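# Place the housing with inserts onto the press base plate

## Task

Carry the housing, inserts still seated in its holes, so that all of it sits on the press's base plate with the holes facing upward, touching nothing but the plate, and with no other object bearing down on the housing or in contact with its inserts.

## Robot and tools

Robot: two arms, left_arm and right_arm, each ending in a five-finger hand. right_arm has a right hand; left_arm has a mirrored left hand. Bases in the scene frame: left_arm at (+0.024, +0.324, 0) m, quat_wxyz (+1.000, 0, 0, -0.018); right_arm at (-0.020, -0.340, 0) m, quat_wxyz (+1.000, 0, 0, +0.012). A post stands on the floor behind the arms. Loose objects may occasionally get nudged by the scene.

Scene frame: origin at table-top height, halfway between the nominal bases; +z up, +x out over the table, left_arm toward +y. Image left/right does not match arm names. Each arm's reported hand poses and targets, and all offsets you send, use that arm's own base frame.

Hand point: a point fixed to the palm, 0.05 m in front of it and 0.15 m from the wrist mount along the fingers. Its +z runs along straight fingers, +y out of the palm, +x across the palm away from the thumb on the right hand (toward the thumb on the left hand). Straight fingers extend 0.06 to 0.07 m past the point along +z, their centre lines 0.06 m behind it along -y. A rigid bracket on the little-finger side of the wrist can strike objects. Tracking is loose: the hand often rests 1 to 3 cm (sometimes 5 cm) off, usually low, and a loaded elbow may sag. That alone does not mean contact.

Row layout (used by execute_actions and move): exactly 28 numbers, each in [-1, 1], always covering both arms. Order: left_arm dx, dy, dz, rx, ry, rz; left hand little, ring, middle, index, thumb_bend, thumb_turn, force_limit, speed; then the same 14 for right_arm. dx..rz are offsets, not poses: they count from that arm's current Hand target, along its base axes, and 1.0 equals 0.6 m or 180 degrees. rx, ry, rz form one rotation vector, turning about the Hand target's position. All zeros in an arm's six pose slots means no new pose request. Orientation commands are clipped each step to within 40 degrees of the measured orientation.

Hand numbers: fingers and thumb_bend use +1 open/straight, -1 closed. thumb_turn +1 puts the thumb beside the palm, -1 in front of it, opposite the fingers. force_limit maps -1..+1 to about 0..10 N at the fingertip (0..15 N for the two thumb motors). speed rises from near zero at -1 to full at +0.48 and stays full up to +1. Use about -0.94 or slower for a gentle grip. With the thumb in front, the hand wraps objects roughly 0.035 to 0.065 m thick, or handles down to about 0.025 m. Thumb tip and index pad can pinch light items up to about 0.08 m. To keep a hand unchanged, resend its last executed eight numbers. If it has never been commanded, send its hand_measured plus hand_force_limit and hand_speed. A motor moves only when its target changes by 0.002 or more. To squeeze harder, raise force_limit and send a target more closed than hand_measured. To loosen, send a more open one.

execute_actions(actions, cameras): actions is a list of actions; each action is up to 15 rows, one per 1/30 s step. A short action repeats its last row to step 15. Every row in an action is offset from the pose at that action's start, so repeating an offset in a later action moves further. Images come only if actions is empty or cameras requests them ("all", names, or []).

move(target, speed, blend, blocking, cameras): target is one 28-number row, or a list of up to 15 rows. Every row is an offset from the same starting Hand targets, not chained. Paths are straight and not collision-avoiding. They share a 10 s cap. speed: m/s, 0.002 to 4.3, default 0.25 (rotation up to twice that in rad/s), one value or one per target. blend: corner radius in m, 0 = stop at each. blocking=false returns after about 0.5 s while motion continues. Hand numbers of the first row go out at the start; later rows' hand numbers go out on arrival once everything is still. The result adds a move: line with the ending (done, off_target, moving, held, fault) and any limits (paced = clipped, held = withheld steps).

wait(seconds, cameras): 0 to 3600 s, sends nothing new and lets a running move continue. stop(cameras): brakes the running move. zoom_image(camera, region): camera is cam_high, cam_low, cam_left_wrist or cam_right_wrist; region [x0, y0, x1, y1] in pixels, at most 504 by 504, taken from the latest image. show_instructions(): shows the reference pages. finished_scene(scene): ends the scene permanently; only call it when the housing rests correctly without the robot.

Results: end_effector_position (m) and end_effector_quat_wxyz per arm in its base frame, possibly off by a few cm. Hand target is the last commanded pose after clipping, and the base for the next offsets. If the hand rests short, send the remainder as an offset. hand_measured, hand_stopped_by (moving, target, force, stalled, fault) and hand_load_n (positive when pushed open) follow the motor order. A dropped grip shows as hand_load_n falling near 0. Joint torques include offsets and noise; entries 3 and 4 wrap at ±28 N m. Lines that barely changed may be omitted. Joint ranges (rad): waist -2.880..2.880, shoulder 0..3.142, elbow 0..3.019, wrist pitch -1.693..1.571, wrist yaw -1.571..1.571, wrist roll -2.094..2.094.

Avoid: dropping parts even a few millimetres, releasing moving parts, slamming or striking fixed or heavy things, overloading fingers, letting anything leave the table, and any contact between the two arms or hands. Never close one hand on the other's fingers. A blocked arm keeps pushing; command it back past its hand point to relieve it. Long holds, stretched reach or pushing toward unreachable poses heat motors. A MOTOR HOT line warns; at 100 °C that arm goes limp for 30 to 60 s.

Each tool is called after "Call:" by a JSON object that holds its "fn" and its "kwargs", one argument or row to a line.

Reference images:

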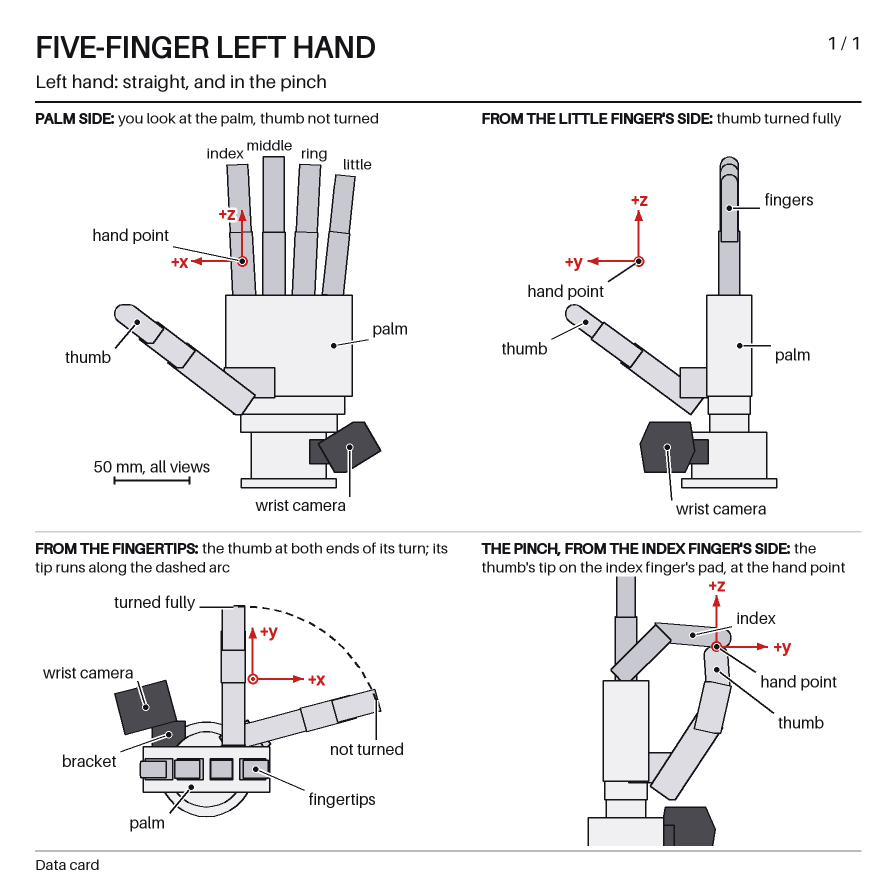

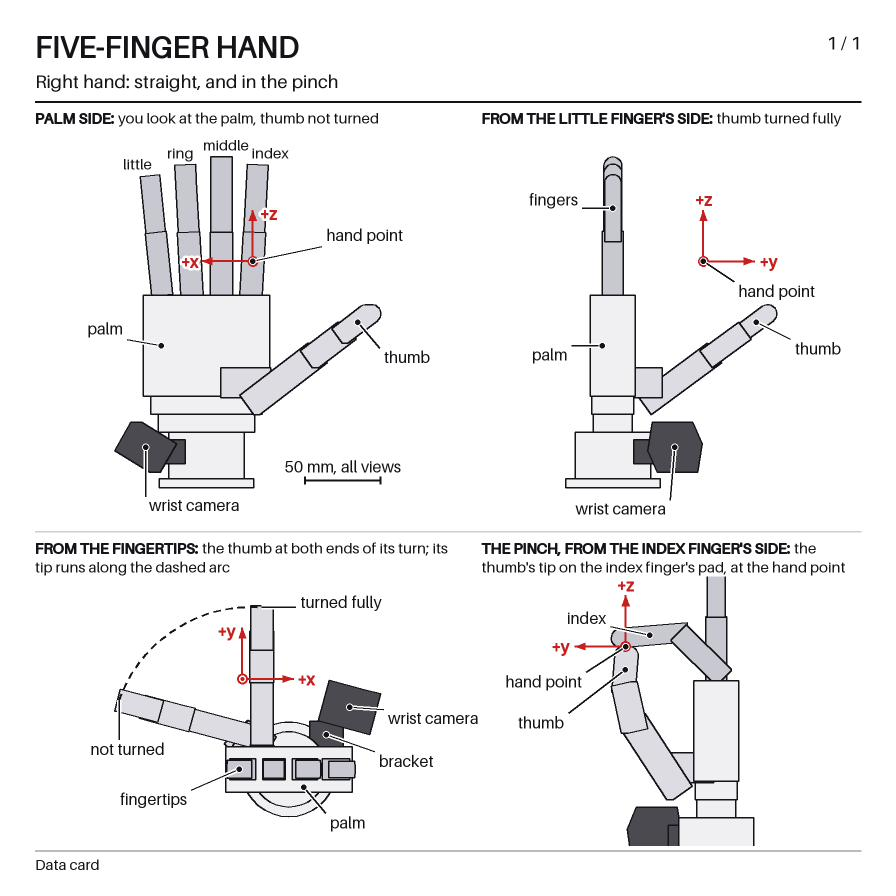

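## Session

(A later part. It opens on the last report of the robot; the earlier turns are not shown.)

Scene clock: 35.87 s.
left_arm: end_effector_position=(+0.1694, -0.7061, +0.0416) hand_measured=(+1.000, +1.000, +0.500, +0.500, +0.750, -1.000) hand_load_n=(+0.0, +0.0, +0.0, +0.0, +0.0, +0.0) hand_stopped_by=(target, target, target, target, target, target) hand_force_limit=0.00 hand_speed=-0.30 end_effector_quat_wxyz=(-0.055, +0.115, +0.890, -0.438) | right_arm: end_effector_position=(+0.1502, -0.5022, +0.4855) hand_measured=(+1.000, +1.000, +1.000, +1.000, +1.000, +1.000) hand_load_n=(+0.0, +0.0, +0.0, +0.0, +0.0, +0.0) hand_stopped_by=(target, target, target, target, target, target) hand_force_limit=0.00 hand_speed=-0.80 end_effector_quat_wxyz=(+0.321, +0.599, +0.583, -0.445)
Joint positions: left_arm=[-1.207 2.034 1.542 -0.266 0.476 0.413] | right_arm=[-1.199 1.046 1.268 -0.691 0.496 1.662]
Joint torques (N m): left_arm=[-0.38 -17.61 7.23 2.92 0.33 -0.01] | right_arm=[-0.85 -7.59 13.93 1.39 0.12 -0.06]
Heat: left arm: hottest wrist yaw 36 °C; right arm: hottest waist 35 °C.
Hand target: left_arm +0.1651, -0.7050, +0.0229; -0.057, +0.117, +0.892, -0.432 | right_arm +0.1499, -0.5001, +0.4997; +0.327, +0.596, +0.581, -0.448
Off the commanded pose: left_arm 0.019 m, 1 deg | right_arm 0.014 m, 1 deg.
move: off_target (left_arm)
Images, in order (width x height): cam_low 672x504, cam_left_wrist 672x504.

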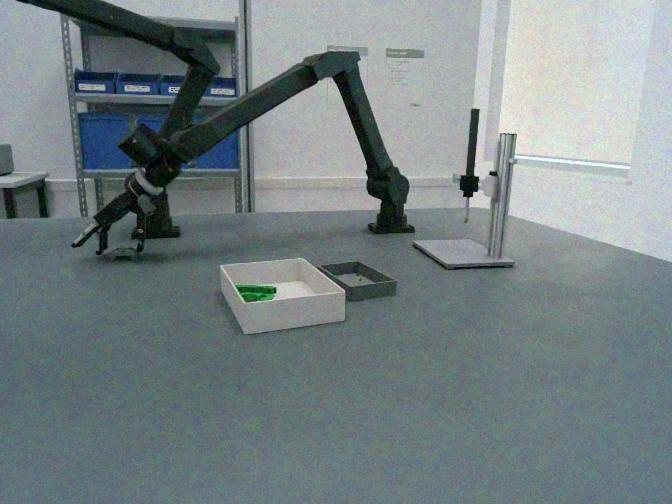

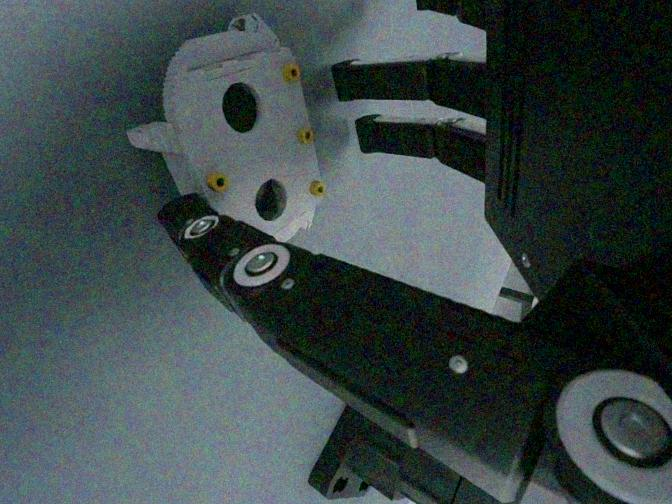

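Call:
{"fn": "move", "kwargs": {
  "target": [-0.003,0,-0.022,0,0,0,1,1,0.5,0.5,0.75,-1,0,-0.3, 0,0,0,0,0,0,1,1,1,1,1,1,0,-0.8],
  "speed": 0.05,
  "cameras": ["cam_left_wrist","cam_low"]
}}

Call:
{"fn": "zoom_image", "kwargs": {
  "camera": "cam_low",
  "region": [60, 180, 180, 280]
}}

Call:
{"fn": "zoom_image", "kwargs": {
  "camera": "cam_left_wrist",
  "region": [100, 0, 440, 260]
}}

Scene clock: 37.10 s.
left_arm: end_effector_position=(+0.1707, -0.7086, +0.0363) hand_measured=(+1.000, +1.000, +0.500, +0.500, +0.750, -1.000) hand_load_n=(+0.0, +0.0, +0.0, +0.0, +0.0, +0.0) hand_stopped_by=(target, target, target, target, target, target) hand_force_limit=0.00 hand_speed=-0.30 end_effector_quat_wxyz=(-0.050, +0.116, +0.887, -0.445) | right_arm: end_effector_position=(+0.1502, -0.5022, +0.4855) hand_measured=(+1.000, +1.000, +1.000, +1.000, +1.000, +1.000) hand_load_n=(+0.0, +0.0, +0.0, +0.0, -0.5, +0.0) hand_stopped_by=(target, target, target, target, target, target) hand_force_limit=0.00 hand_speed=-0.80 end_effector_quat_wxyz=(+0.321, +0.599, +0.583, -0.445)
Joint positions: left_arm=[-1.207 2.04 1.532 -0.231 0.474 0.413] | right_arm=[-1.199 1.046 1.268 -0.691 0.496 1.662]
Joint torques (N m): left_arm=[-1.08 -17.73 6.76 2.47 0.37 0.01] | right_arm=[-0.85 -7.65 13.91 1.39 0.11 -0.06]
Heat: left arm: hottest wrist yaw 36 °C; right arm: hottest waist 35 °C.
Hand target: left_arm +0.1632, -0.7050, +0.0095; -0.057, +0.117, +0.892, -0.432 | right_arm +0.1499, -0.5001, +0.4997; +0.327, +0.596, +0.581, -0.448
Off the commanded pose: left_arm 0.028 m, 2 deg | right_arm 0.014 m, 1 deg.
move: off_target (left_arm)
Images, in order (width x height): cam_low 672x504, cam_left_wrist 672x504.

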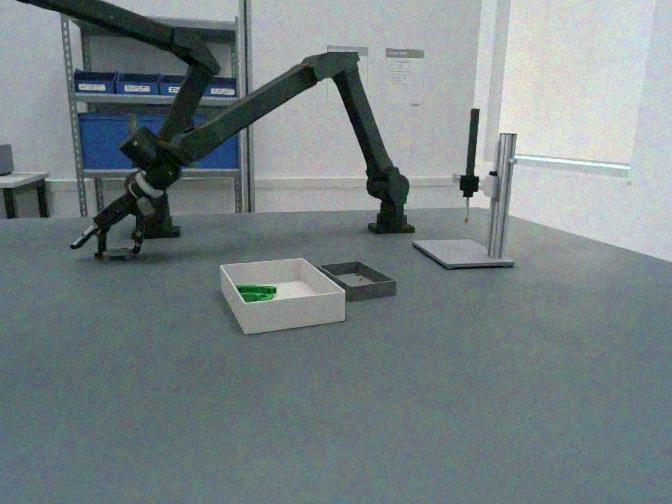

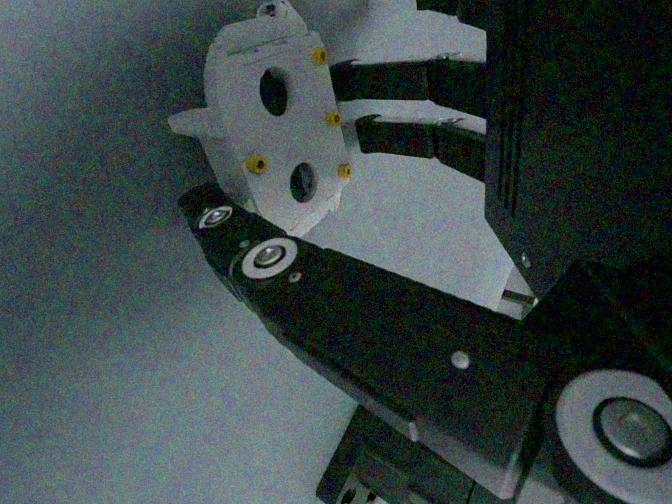

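Scaled by 4.200.

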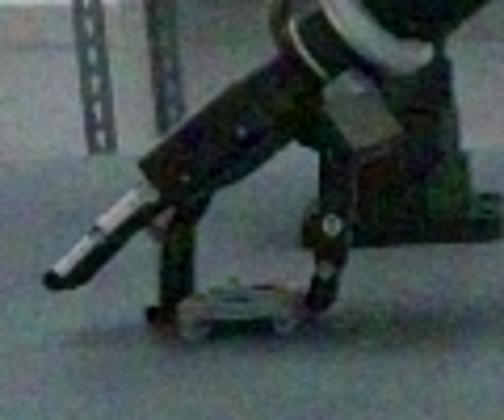

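Scaled by 1.482.

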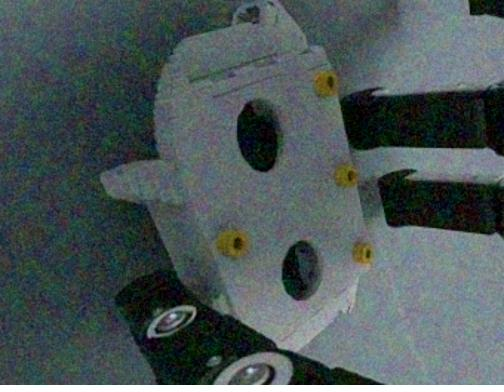

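Call:
{"fn": "move", "kwargs": {
  "target": [0,0.005,0.05,0,0,0,1,1,0.5,0.5,0.75,-1,0,-0.3, 0,0,0,0,0,0,1,1,1,1,1,1,0,-0.8],
  "speed": 0.05,
  "cameras": ["cam_left_wrist","cam_low"]
}}

Call:
{"fn": "zoom_image", "kwargs": {
  "camera": "cam_low",
  "region": [60, 180, 180, 280]
}}

Call:
{"fn": "zoom_image", "kwargs": {
  "camera": "cam_left_wrist",
  "region": [100, 0, 440, 260]
}}

Scene clock: 38.53 s.
left_arm: end_effector_position=(+0.1694, -0.7041, +0.0359) hand_measured=(+1.000, +1.000, +0.500, +0.500, +0.750, -1.000) hand_load_n=(+0.0, -0.5, +0.0, +0.0, +0.0, +0.0) hand_stopped_by=(target, target, target, target, target, target) hand_force_limit=0.00 hand_speed=-0.30 end_effector_quat_wxyz=(-0.053, +0.114, +0.891, -0.436) | right_arm: end_effector_position=(+0.1502, -0.5022, +0.4855) hand_measured=(+1.000, +1.000, +1.000, +1.000, +1.000, +1.000) hand_load_n=(+0.0, +0.0, +0.0, +0.0, +0.0, +0.0) hand_stopped_by=(target, target, target, target, target, target) hand_force_limit=0.00 hand_speed=-0.80 end_effector_quat_wxyz=(+0.321, +0.599, +0.583, -0.445)
Joint positions: left_arm=[-1.207 2.036 1.532 -0.255 0.472 0.413] | right_arm=[-1.199 1.046 1.268 -0.691 0.496 1.662]
Joint torques (N m): left_arm=[-0.73 -19.02 7.83 1.26 0.46 0] | right_arm=[-0.91 -7.59 13.93 1.4 0.11 -0.07]
Heat: left arm: hottest wrist yaw 36 °C; right arm: hottest waist 35 °C.
Hand target: left_arm +0.1633, -0.7020, +0.0397; -0.057, +0.117, +0.892, -0.432 | right_arm +0.1499, -0.5001, +0.4997; +0.327, +0.596, +0.581, -0.448
Off the commanded pose: left_arm 0.007 m, 1 deg | right_arm 0.014 m, 1 deg.
move: done
Images, in order (width x height): cam_low 672x504, cam_left_wrist 672x504.

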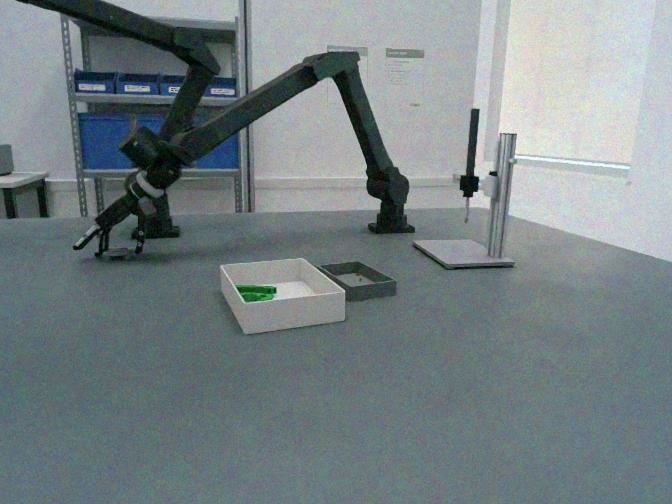

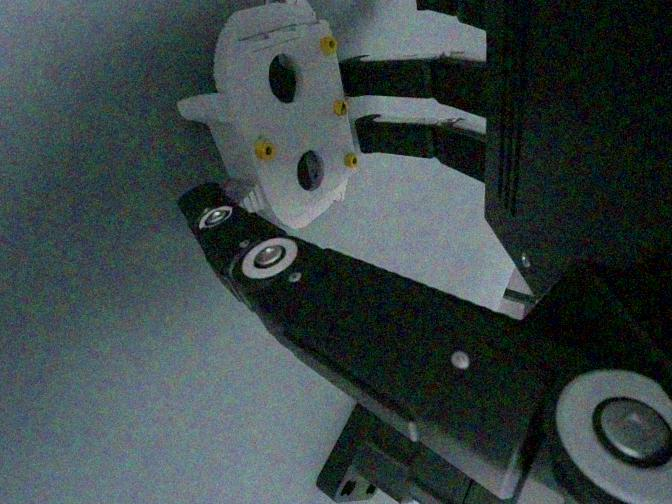

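Scaled by 4.200.

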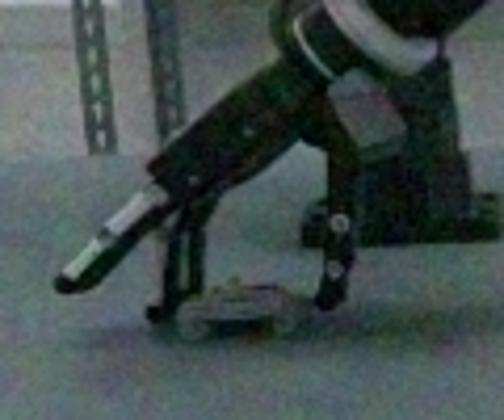

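Scaled by 1.482.

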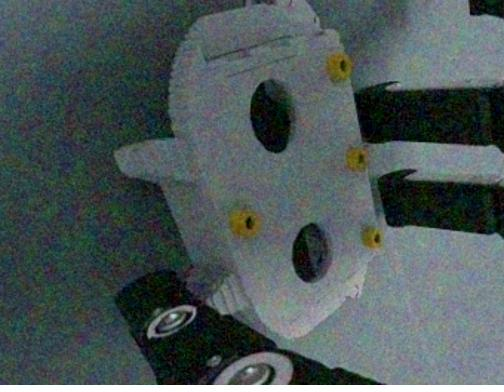

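Call:
{"fn": "move", "kwargs": {
  "target": [0.0045,-0.0167,0.042,0,0,0.033,1,1,0.5,0.5,0.92,-1,0,-0.3, 0,0,0,0,0,0,1,1,1,1,1,1,0,-0.8],
  "speed": 0.06,
  "cameras": ["cam_left_wrist","cam_low"]
}}

Call:
{"fn": "zoom_image", "kwargs": {
  "camera": "cam_left_wrist",
  "region": [100, 0, 440, 260]
}}

Scene clock: 43.47 s.
left_arm: end_effector_position=(+0.1689, -0.7047, +0.0419) hand_measured=(+1.000, +1.000, +0.500, +0.500, +0.920, -1.000) hand_load_n=(+0.0, +0.0, +0.0, +0.0, +0.0, +0.0) hand_stopped_by=(target, target, target, target, target, target) hand_force_limit=0.00 hand_speed=-0.30 end_effector_quat_wxyz=(-0.037, +0.071, +0.902, -0.424) | right_arm: end_effector_position=(+0.1502, -0.5022, +0.4855) hand_measured=(+1.000, +1.000, +1.000, +1.000, +1.000, +1.000) hand_load_n=(+0.0, +0.0, +0.0, +0.0, +0.0, +0.0) hand_stopped_by=(target, target, target, target, target, target) hand_force_limit=0.00 hand_speed=-0.80 end_effector_quat_wxyz=(+0.321, +0.599, +0.583, -0.445)
Joint positions: left_arm=[-1.221 2.02 1.532 -0.272 0.389 0.339] | right_arm=[-1.199 1.046 1.268 -0.691 0.496 1.662]
Joint torques (N m): left_arm=[-0.97 -19.96 9.55 1.37 0.25 -0.14] | right_arm=[-0.79 -7.59 13.91 1.39 0.12 -0.06]
Heat: left arm: hottest wrist yaw 36 °C; right arm: hottest waist 35 °C.
Hand target: left_arm +0.1658, -0.7121, +0.0648; -0.035, +0.071, +0.897, -0.435 | right_arm +0.1499, -0.5001, +0.4997; +0.327, +0.596, +0.581, -0.448
Off the commanded pose: left_arm 0.024 m, 1 deg | right_arm 0.014 m, 1 deg.
move: off_target (left_arm)
Images, in order (width x height): cam_low 672x504, cam_left_wrist 672x504.

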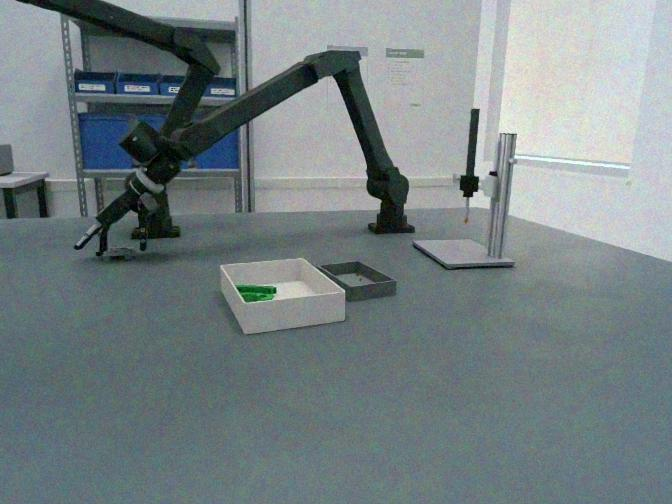

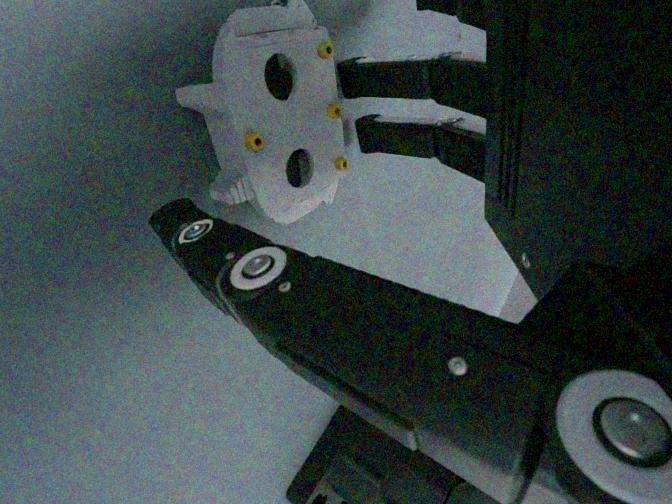

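Scaled by 1.482.

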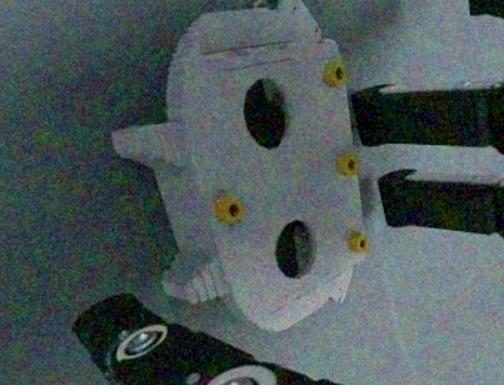

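Call:
{"fn": "move", "kwargs": {
  "target": [
    [0.002,-0.018,-0.01,0,0,0,1,1,0.5,0.5,0.92,-1,0,-0.3, 0,0,0,0,0,0,1,1,1,1,1,1,0,-0.8],
    [0.002,-0.018,-0.055,0,0,0,1,1,0.5,0.5,0.92,-1,0,-0.3, 0,0,0,0,0,0,1,1,1,1,1,1,0,-0.8]
  ],
  "speed": 0.05,
  "cameras": ["cam_left_wrist","cam_low"]
}}

Call:
{"fn": "zoom_image", "kwargs": {
  "camera": "cam_low",
  "region": [60, 180, 180, 280]
}}

Call:
{"fn": "zoom_image", "kwargs": {
  "camera": "cam_left_wrist",
  "region": [100, 0, 440, 260]
}}

Scene clock: 45.53 s.
left_arm: end_effector_position=(+0.1681, -0.7096, +0.0386) hand_measured=(+1.000, +1.000, +0.500, +0.500, +0.920, -1.000) hand_load_n=(+0.0, +0.0, +0.0, +0.0, +0.0, +0.0) hand_stopped_by=(target, target, target, target, target, target) hand_force_limit=0.00 hand_speed=-0.30 end_effector_quat_wxyz=(-0.034, +0.072, +0.900, -0.430) | right_arm: end_effector_position=(+0.1502, -0.5022, +0.4855) hand_measured=(+1.000, +1.000, +1.000, +1.000, +1.000, +1.000) hand_load_n=(+0.0, +0.0, +0.0, +0.0, +0.0, +0.0) hand_stopped_by=(target, target, target, target, target, target) hand_force_limit=0.00 hand_speed=-0.80 end_effector_quat_wxyz=(+0.321, +0.599, +0.583, -0.445)
Joint positions: left_arm=[-1.225 2.029 1.532 -0.248 0.385 0.334] | right_arm=[-1.199 1.046 1.268 -0.691 0.496 1.662]
Joint torques (N m): left_arm=[-1.14 -16.5 9.98 2.52 0.36 -0.12] | right_arm=[-0.85 -7.65 13.91 1.39 0.11 -0.07]
Heat: left arm: hottest wrist yaw 36 °C; right arm: hottest waist 35 °C.
Hand target: left_arm +0.1671, -0.7229, +0.0319; -0.034, +0.071, +0.897, -0.435 | right_arm +0.1499, -0.5001, +0.4997; +0.327, +0.596, +0.581, -0.448
Off the commanded pose: left_arm 0.015 m, 1 deg | right_arm 0.014 m, 1 deg.
move: off_target (left_arm)
Images, in order (width x height): cam_low 672x504, cam_left_wrist 672x504.

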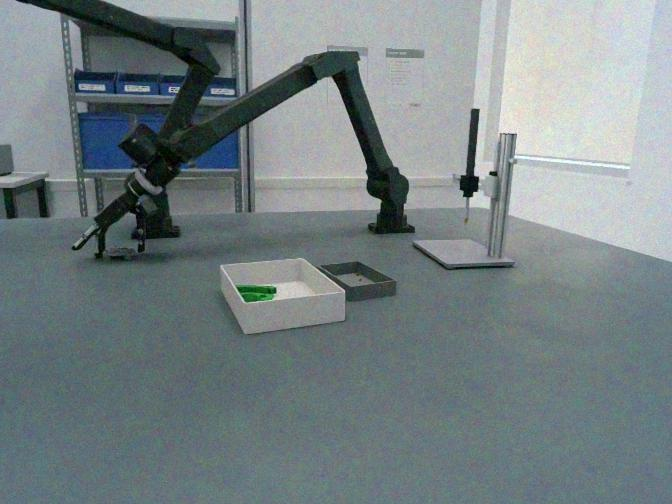

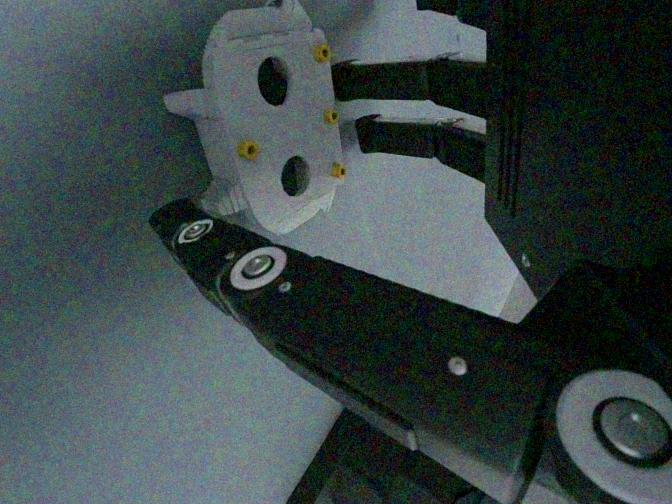

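Scaled by 4.200.

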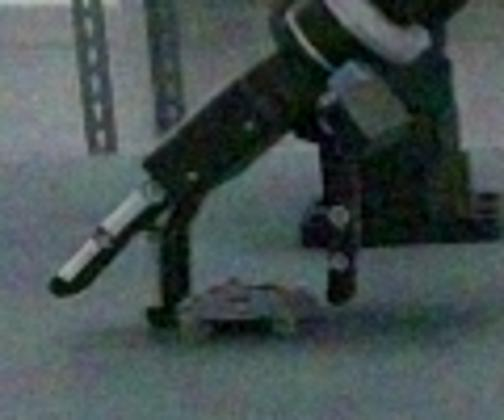

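Scaled by 1.482.

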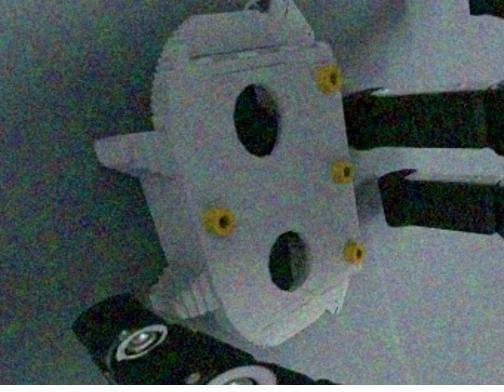

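Call:
{"fn": "move", "kwargs": {
  "target": [
    [0.002,-0.01,0.01,0,0,0,1,1,0.7,0.7,0.92,-1,0,-0.3, 0,0,0,0,0,0,1,1,1,1,1,1,0,-0.8],
    [0.002,-0.01,-0.03,0,0,0,1,1,0.7,0.7,0.92,-1,0,-0.3, 0,0,0,0,0,0,1,1,1,1,1,1,0,-0.8]
  ],
  "speed": 0.05,
  "cameras": ["cam_left_wrist","cam_low"]
}}

Call:
{"fn": "zoom_image", "kwargs": {
  "camera": "cam_low",
  "region": [60, 180, 180, 280]
}}

Call:
{"fn": "zoom_image", "kwargs": {
  "camera": "cam_left_wrist",
  "region": [100, 0, 440, 260]
}}

Scene clock: 47.30 s.
left_arm: end_effector_position=(+0.1697, -0.7160, +0.0315) hand_measured=(+1.000, +1.000, +0.700, +0.700, +0.920, -1.000) hand_load_n=(+0.0, +0.0, +0.0, +0.0, +0.0, +0.0) hand_stopped_by=(target, target, target, target, target, target) hand_force_limit=0.00 hand_speed=-0.30 end_effector_quat_wxyz=(-0.032, +0.072, +0.896, -0.436) | right_arm: end_effector_position=(+0.1502, -0.5022, +0.4855) hand_measured=(+1.000, +1.000, +1.000, +1.000, +1.000, +1.000) hand_load_n=(+0.0, +0.0, +0.0, +0.0, -0.5, +0.0) hand_stopped_by=(target, target, target, target, target, target) hand_force_limit=0.00 hand_speed=-0.80 end_effector_quat_wxyz=(+0.321, +0.599, +0.583, -0.445)
Joint positions: left_arm=[-1.226 2.048 1.536 -0.216 0.385 0.332] | right_arm=[-1.199 1.046 1.268 -0.691 0.496 1.662]
Joint torques (N m): left_arm=[-1.55 -15.33 10.09 2.84 0.23 -0.15] | right_arm=[-0.85 -7.65 13.93 1.39 0.11 -0.07]
Heat: left arm: hottest wrist yaw 36 °C; right arm: hottest waist 35 °C.
Hand target: left_arm +0.1682, -0.7287, +0.0136; -0.035, +0.071, +0.897, -0.434 | right_arm +0.1499, -0.5001, +0.4997; +0.327, +0.596, +0.581, -0.448
Off the commanded pose: left_arm 0.022 m, 0 deg | right_arm 0.014 m, 1 deg.
move: off_target (left_arm)
Images, in order (width x height): cam_low 672x504, cam_left_wrist 672x504.

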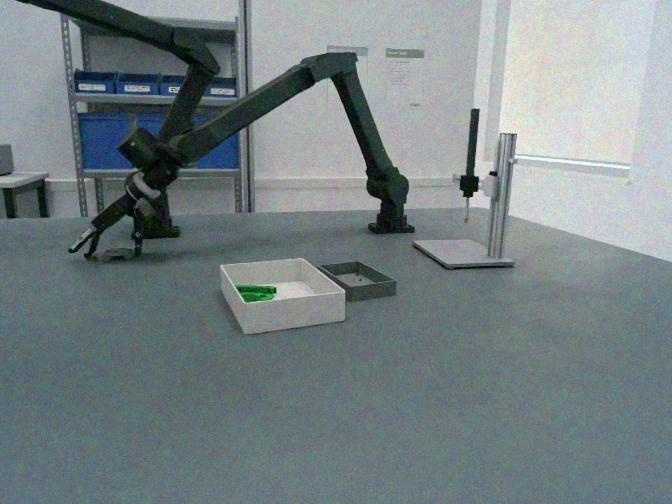

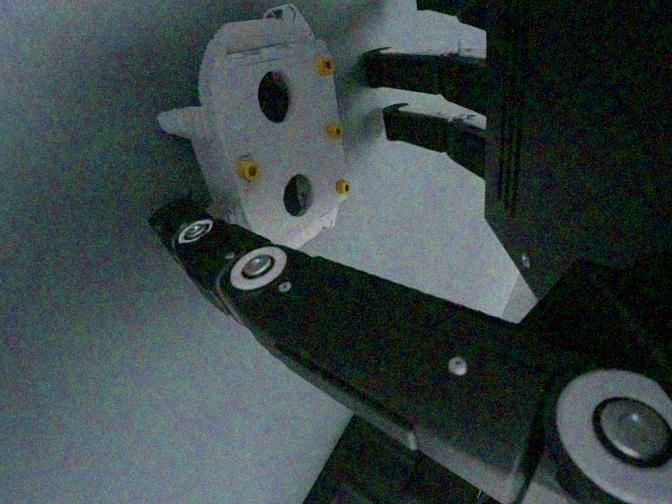

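Scaled by 4.200.

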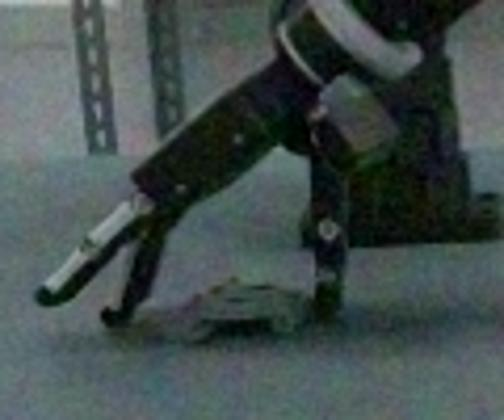

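Scaled by 1.482.

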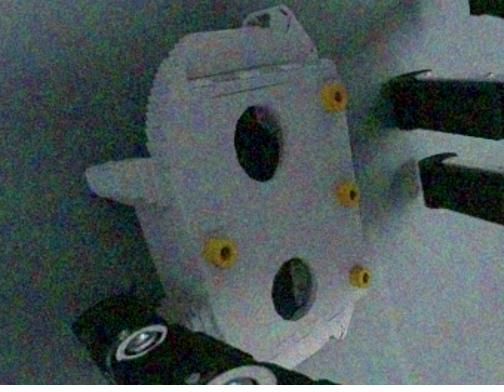

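Call:
{"fn": "move", "kwargs": {
  "target": [-0.001,-0.005,-0.02,0,0,0,1,1,0.7,0.7,0.92,-1,0,-0.3, 0,0,0,0,0,0,1,1,1,1,1,1,0,-0.8],
  "speed": 0.05,
  "cameras": ["cam_left_wrist","cam_low"]
}}

Call:
{"fn": "zoom_image", "kwargs": {
  "camera": "cam_low",
  "region": [60, 180, 180, 280]
}}

Call:
{"fn": "zoom_image", "kwargs": {
  "camera": "cam_left_wrist",
  "region": [100, 0, 440, 260]
}}

Scene clock: 72.67 s.
left_arm: end_effector_position=(+0.1684, -0.7212, +0.0306) hand_measured=(+1.000, +1.000, +0.700, +0.700, +0.920, -1.000) hand_load_n=(+0.0, +0.0, +0.0, +0.0, +0.0, +0.0) hand_stopped_by=(target, target, target, target, target, target) hand_force_limit=0.00 hand_speed=-0.30 end_effector_quat_wxyz=(-0.031, +0.072, +0.892, -0.444) | right_arm: end_effector_position=(+0.1502, -0.5022, +0.4855) hand_measured=(+1.000, +1.000, +1.000, +1.000, +1.000, +1.000) hand_load_n=(+0.0, +0.0, +0.0, +0.0, +0.0, +0.0) hand_stopped_by=(target, target, target, target, target, target) hand_force_limit=0.00 hand_speed=-0.80 end_effector_quat_wxyz=(+0.321, +0.599, +0.583, -0.445)
Joint positions: left_arm=[-1.229 2.055 1.536 -0.19 0.387 0.324] | right_arm=[-1.199 1.046 1.268 -0.691 0.496 1.662]
Joint torques (N m): left_arm=[-0.5 -14.21 10.35 2.39 0.18 -0.02] | right_arm=[-0.85 -7.65 13.91 1.39 0.11 -0.07]
Motor temperatures (°C): left_arm=[29 35 33 26 35 25] | right_arm=[34 30 36 30 27 32]
Heat: left arm: hottest shoulder 35 °C; right arm: hottest elbow 36 °C.
Hand target: left_arm +0.1677, -0.7318, +0.0019; -0.034, +0.071, +0.897, -0.435 | right_arm +0.1499, -0.5001, +0.4997; +0.327, +0.596, +0.581, -0.448
Off the commanded pose: left_arm 0.031 m, 1 deg | right_arm 0.014 m, 1 deg.
move: off_target (left_arm)
Images, in order (width x height): cam_low 672x504, cam_left_wrist 672x504.

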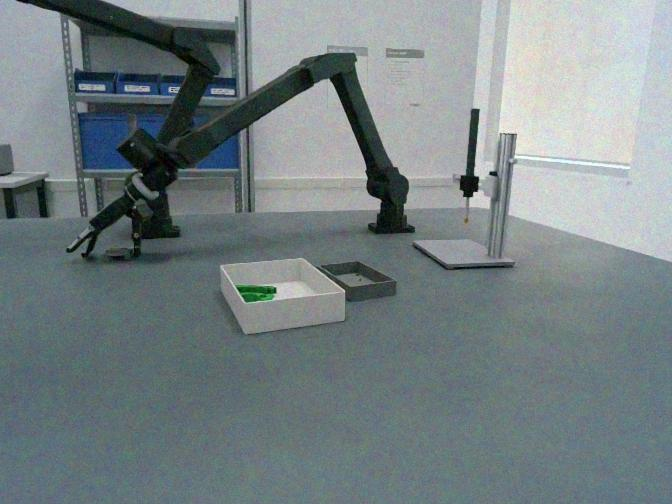

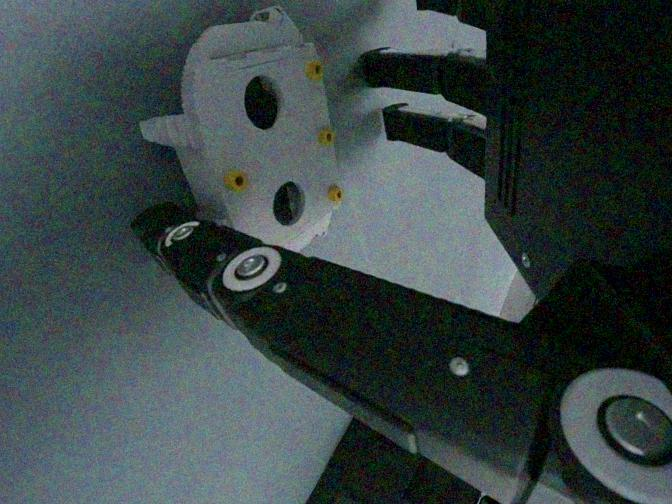

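Scaled by 4.200.

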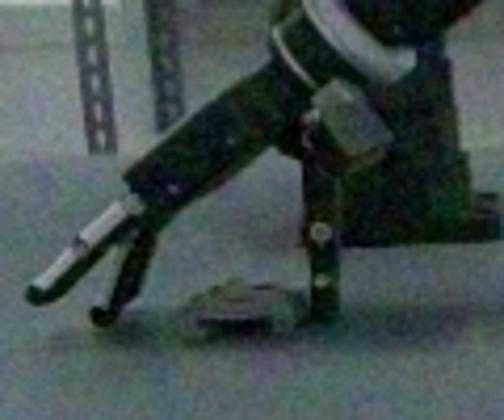

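Scaled by 1.482.

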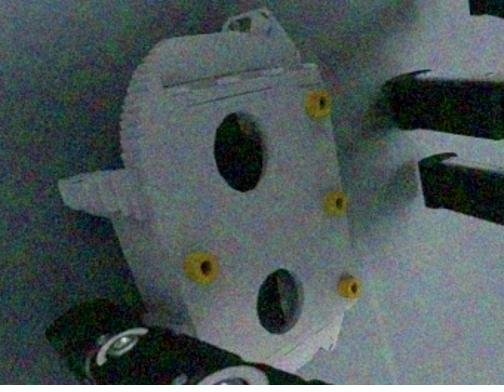

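Call:
{"fn": "move", "kwargs": {
  "target": [0.006,0.012,0.06,0,0,0,1,1,0.7,0.7,0.82,-1,0,-0.3, 0,0,0,0,0,0,1,1,1,1,1,1,0,-0.8],
  "speed": 0.05,
  "cameras": ["cam_left_wrist","cam_low"]
}}

Call:
{"fn": "zoom_image", "kwargs": {
  "camera": "cam_low",
  "region": [60, 180, 180, 280]
}}

Call:
{"fn": "zoom_image", "kwargs": {
  "camera": "cam_left_wrist",
  "region": [100, 0, 440, 260]
}}

Scene clock: 74.23 s.
left_arm: end_effector_position=(+0.1680, -0.7169, +0.0297) hand_measured=(+1.000, +1.000, +0.700, +0.700, +0.820, -1.000) hand_load_n=(+0.0, +0.0, +2.0, +0.0, +0.0, +0.0) hand_stopped_by=(target, target, target, target, target, target) hand_force_limit=0.00 hand_speed=-0.30 end_effector_quat_wxyz=(-0.036, +0.069, +0.898, -0.434) | right_arm: end_effector_position=(+0.1502, -0.5022, +0.4855) hand_measured=(+1.000, +1.000, +1.000, +1.000, +1.000, +1.000) hand_load_n=(+0.0, +0.0, +0.0, +0.0, +0.0, +0.0) hand_stopped_by=(target, target, target, target, target, target) hand_force_limit=0.00 hand_speed=-0.80 end_effector_quat_wxyz=(+0.321, +0.599, +0.583, -0.445)
Joint positions: left_arm=[-1.227 2.054 1.542 -0.224 0.387 0.324] | right_arm=[-1.199 1.046 1.268 -0.691 0.496 1.662]
Joint torques (N m): left_arm=[-0.62 -18.37 10.66 0.85 0.37 0] | right_arm=[-0.85 -7.65 13.93 1.37 0.12 -0.07]
Heat: left arm: hottest shoulder 35 °C; right arm: hottest elbow 36 °C.
Hand target: left_arm +0.1712, -0.7246, +0.0377; -0.035, +0.071, +0.897, -0.435 | right_arm +0.1499, -0.5001, +0.4997; +0.327, +0.596, +0.581, -0.448
Off the commanded pose: left_arm 0.012 m, 0 deg | right_arm 0.014 m, 1 deg.
move: off_target (left_arm)
Images, in order (width x height): cam_low 672x504, cam_left_wrist 672x504.

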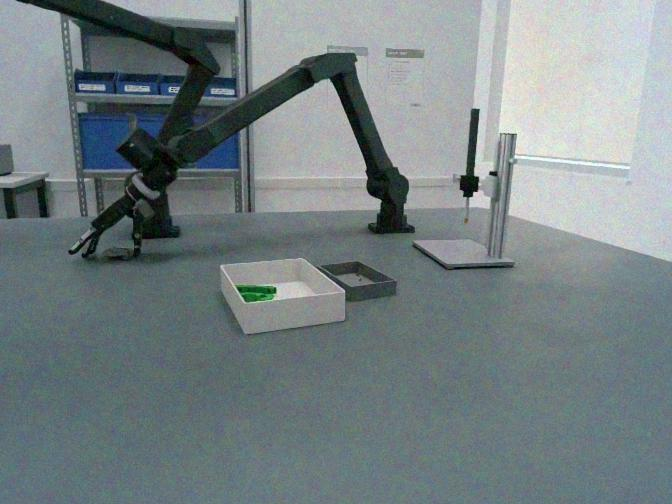

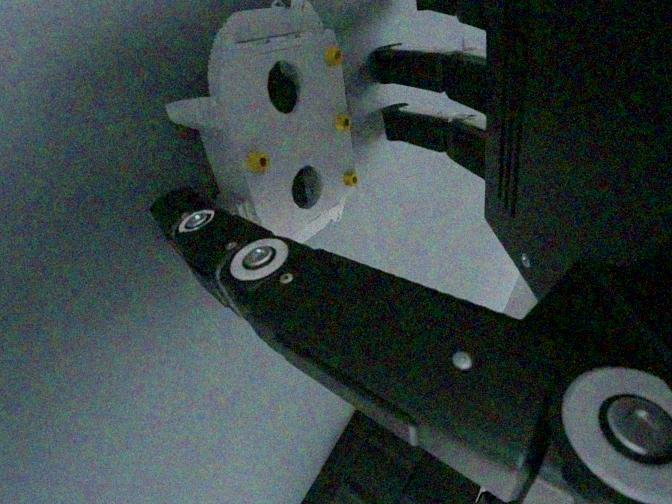

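Scaled by 4.200.

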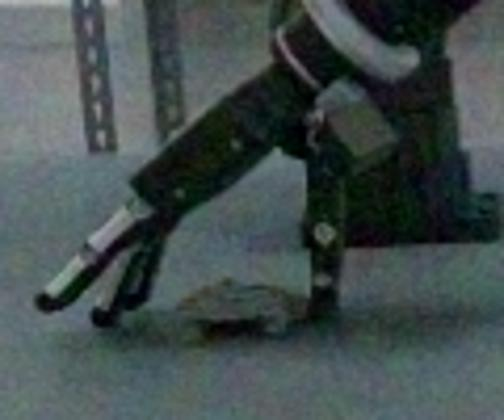

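Scaled by 1.482.

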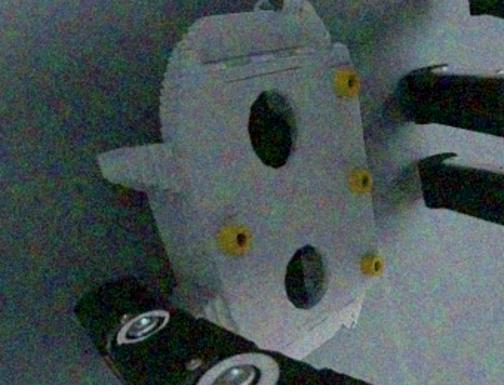

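Call:
{"fn": "move", "kwargs": {
  "target": [0.003,0.0,0.025,0,0,0,1,1,0.5,0.5,0.82,-1,0,-0.3, 0,0,0,0,0,0,1,1,1,1,1,1,0,-0.8],
  "speed": 0.05,
  "cameras": ["cam_left_wrist","cam_low"]
}}

Call:
{"fn": "zoom_image", "kwargs": {
  "camera": "cam_low",
  "region": [60, 180, 180, 280]
}}

Call:
{"fn": "zoom_image", "kwargs": {
  "camera": "cam_left_wrist",
  "region": [100, 0, 440, 260]
}}

Scene clock: 75.40 s.
left_arm: end_effector_position=(+0.1672, -0.7160, +0.0370) hand_measured=(+1.000, +1.000, +0.500, +0.500, +0.820, -1.000) hand_load_n=(+0.0, +0.0, +1.5, +0.0, +0.0, +0.0) hand_stopped_by=(target, target, target, target, target, target) hand_force_limit=0.00 hand_speed=-0.30 end_effector_quat_wxyz=(-0.039, +0.069, +0.900, -0.429) | right_arm: end_effector_position=(+0.1502, -0.5022, +0.4855) hand_measured=(+1.000, +1.000, +1.000, +1.000, +1.000, +1.000) hand_load_n=(+0.0, +0.0, +0.0, +0.0, +0.0, +0.0) hand_stopped_by=(target, target, target, target, target, target) hand_force_limit=0.00 hand_speed=-0.80 end_effector_quat_wxyz=(+0.321, +0.599, +0.583, -0.445)
Joint positions: left_arm=[-1.227 2.047 1.557 -0.257 0.39 0.324] | right_arm=[-1.199 1.046 1.268 -0.691 0.496 1.662]
Joint torques (N m): left_arm=[0.21 -18.73 10.82 0.81 0.32 0.06] | right_arm=[-0.85 -7.65 13.91 1.39 0.11 -0.07]
Heat: left arm: hottest shoulder 35 °C; right arm: hottest elbow 36 °C.
Hand target: left_arm +0.1729, -0.7246, +0.0527; -0.035, +0.071, +0.897, -0.435 | right_arm +0.1499, -0.5001, +0.4997; +0.327, +0.596, +0.581, -0.448
Off the commanded pose: left_arm 0.019 m, 1 deg | right_arm 0.014 m, 1 deg.
move: off_target (left_arm)
Images, in order (width x height): cam_low 672x504, cam_left_wrist 672x504.

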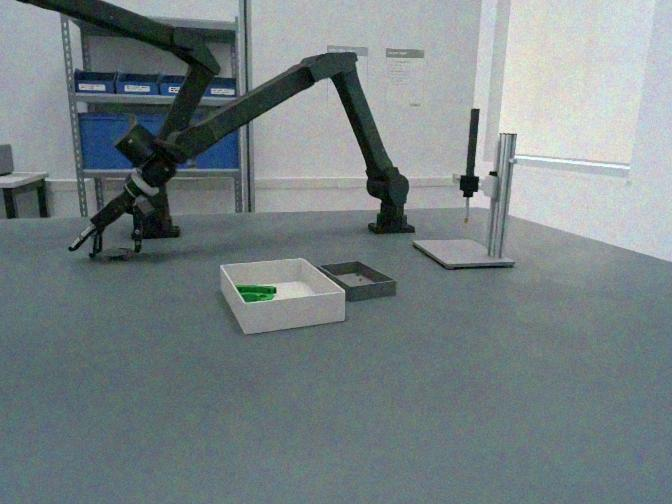

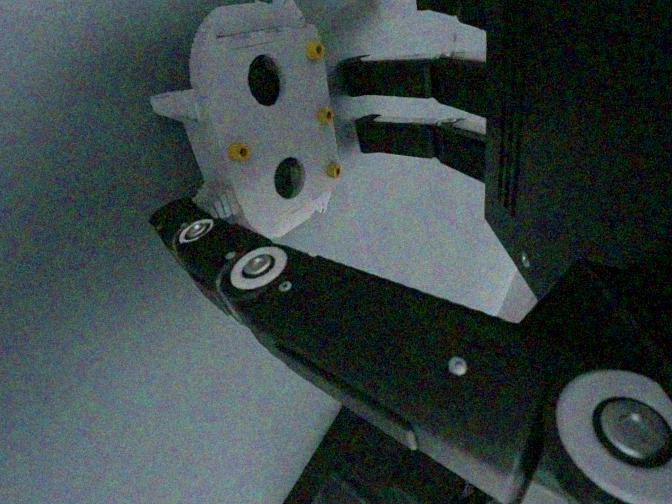

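Scaled by 4.200.

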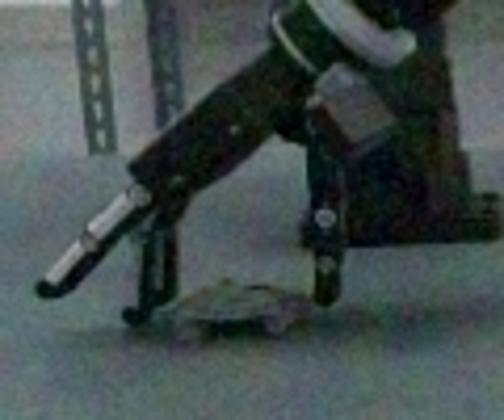

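Scaled by 1.482.

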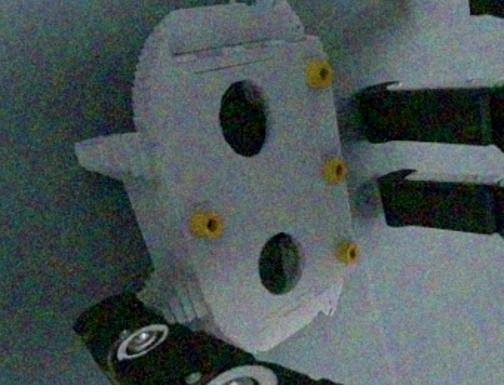

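Call:
{"fn": "move", "kwargs": {
  "target": [0.0167,-0.014,0.0,0,0,0,1,1,0.5,0.5,0.82,-1,0,-0.3, 0,0,0,0,0,0,1,1,1,1,1,1,0,-0.8],
  "speed": 0.05,
  "cameras": ["cam_left_wrist","cam_low"]
}}

Call:
{"fn": "zoom_image", "kwargs": {
  "camera": "cam_low",
  "region": [60, 180, 180, 280]
}}

Call:
{"fn": "zoom_image", "kwargs": {
  "camera": "cam_left_wrist",
  "region": [100, 0, 440, 260]
}}

Scene clock: 77.90 s.
left_arm: end_effector_position=(+0.1706, -0.7170, +0.0436) hand_measured=(+1.000, +1.000, +0.500, +0.500, +0.820, -1.000) hand_load_n=(+0.0, -0.5, +0.0, +0.0, +0.0, +0.0) hand_stopped_by=(target, target, target, target, target, target) hand_force_limit=0.00 hand_speed=-0.30 end_effector_quat_wxyz=(-0.041, +0.067, +0.902, -0.425) | right_arm: end_effector_position=(+0.1502, -0.5022, +0.4855) hand_measured=(+1.000, +1.000, +1.000, +1.000, +1.000, +1.000) hand_load_n=(+0.0, +0.0, +0.0, +0.0, +0.0, +0.0) hand_stopped_by=(target, target, target, target, target, target) hand_force_limit=0.00 hand_speed=-0.80 end_effector_quat_wxyz=(+0.321, +0.599, +0.583, -0.445)
Joint positions: left_arm=[-1.223 2.047 1.579 -0.29 0.393 0.325] | right_arm=[-1.199 1.046 1.268 -0.691 0.496 1.662]
Joint torques (N m): left_arm=[-0.32 -17.32 12.23 1.35 0.54 0.11] | right_arm=[-0.85 -7.65 13.91 1.39 0.12 -0.06]
Heat: left arm: hottest shoulder 35 °C; right arm: hottest elbow 36 °C.
Hand target: left_arm +0.1830, -0.7331, +0.0529; -0.034, +0.071, +0.897, -0.435 | right_arm +0.1499, -0.5001, +0.4997; +0.327, +0.596, +0.581, -0.448
Off the commanded pose: left_arm 0.022 m, 1 deg | right_arm 0.014 m, 1 deg.
move: off_target (left_arm)
Images, in order (width x height): cam_low 672x504, cam_left_wrist 672x504.

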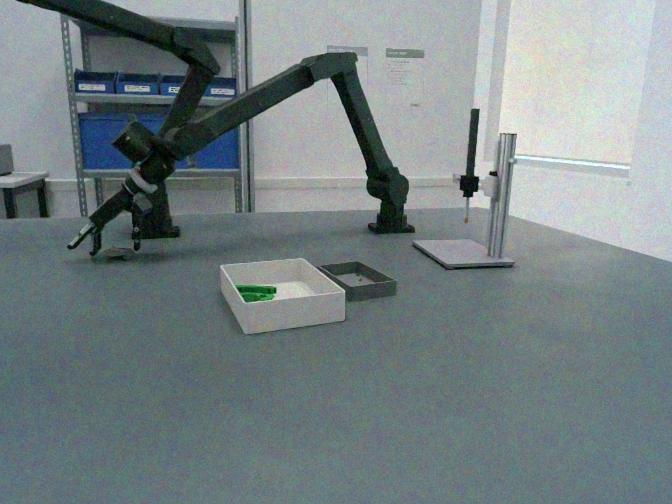

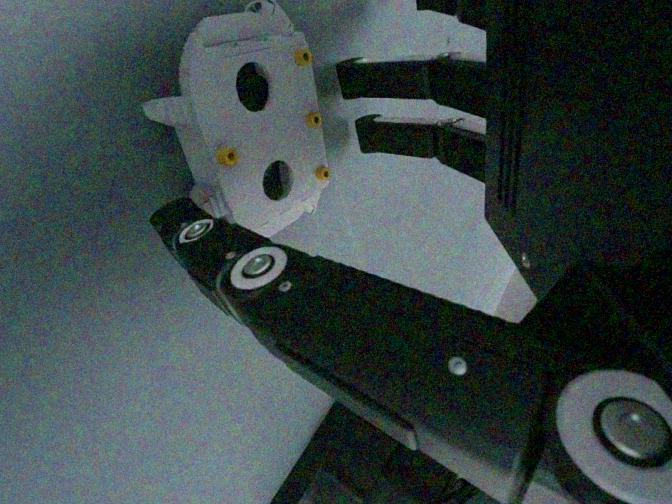

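Scaled by 4.200.

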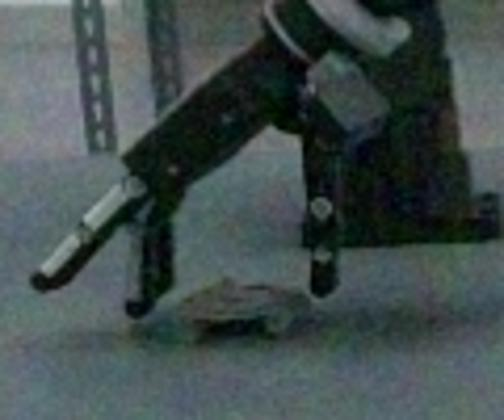

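Scaled by 1.482.

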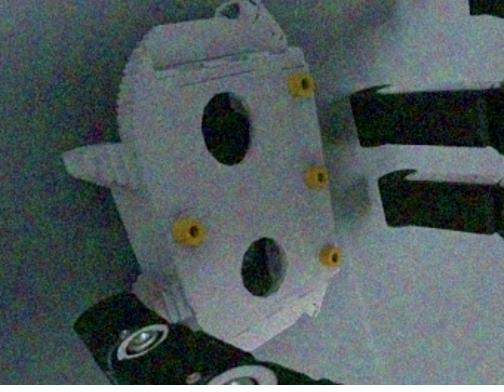

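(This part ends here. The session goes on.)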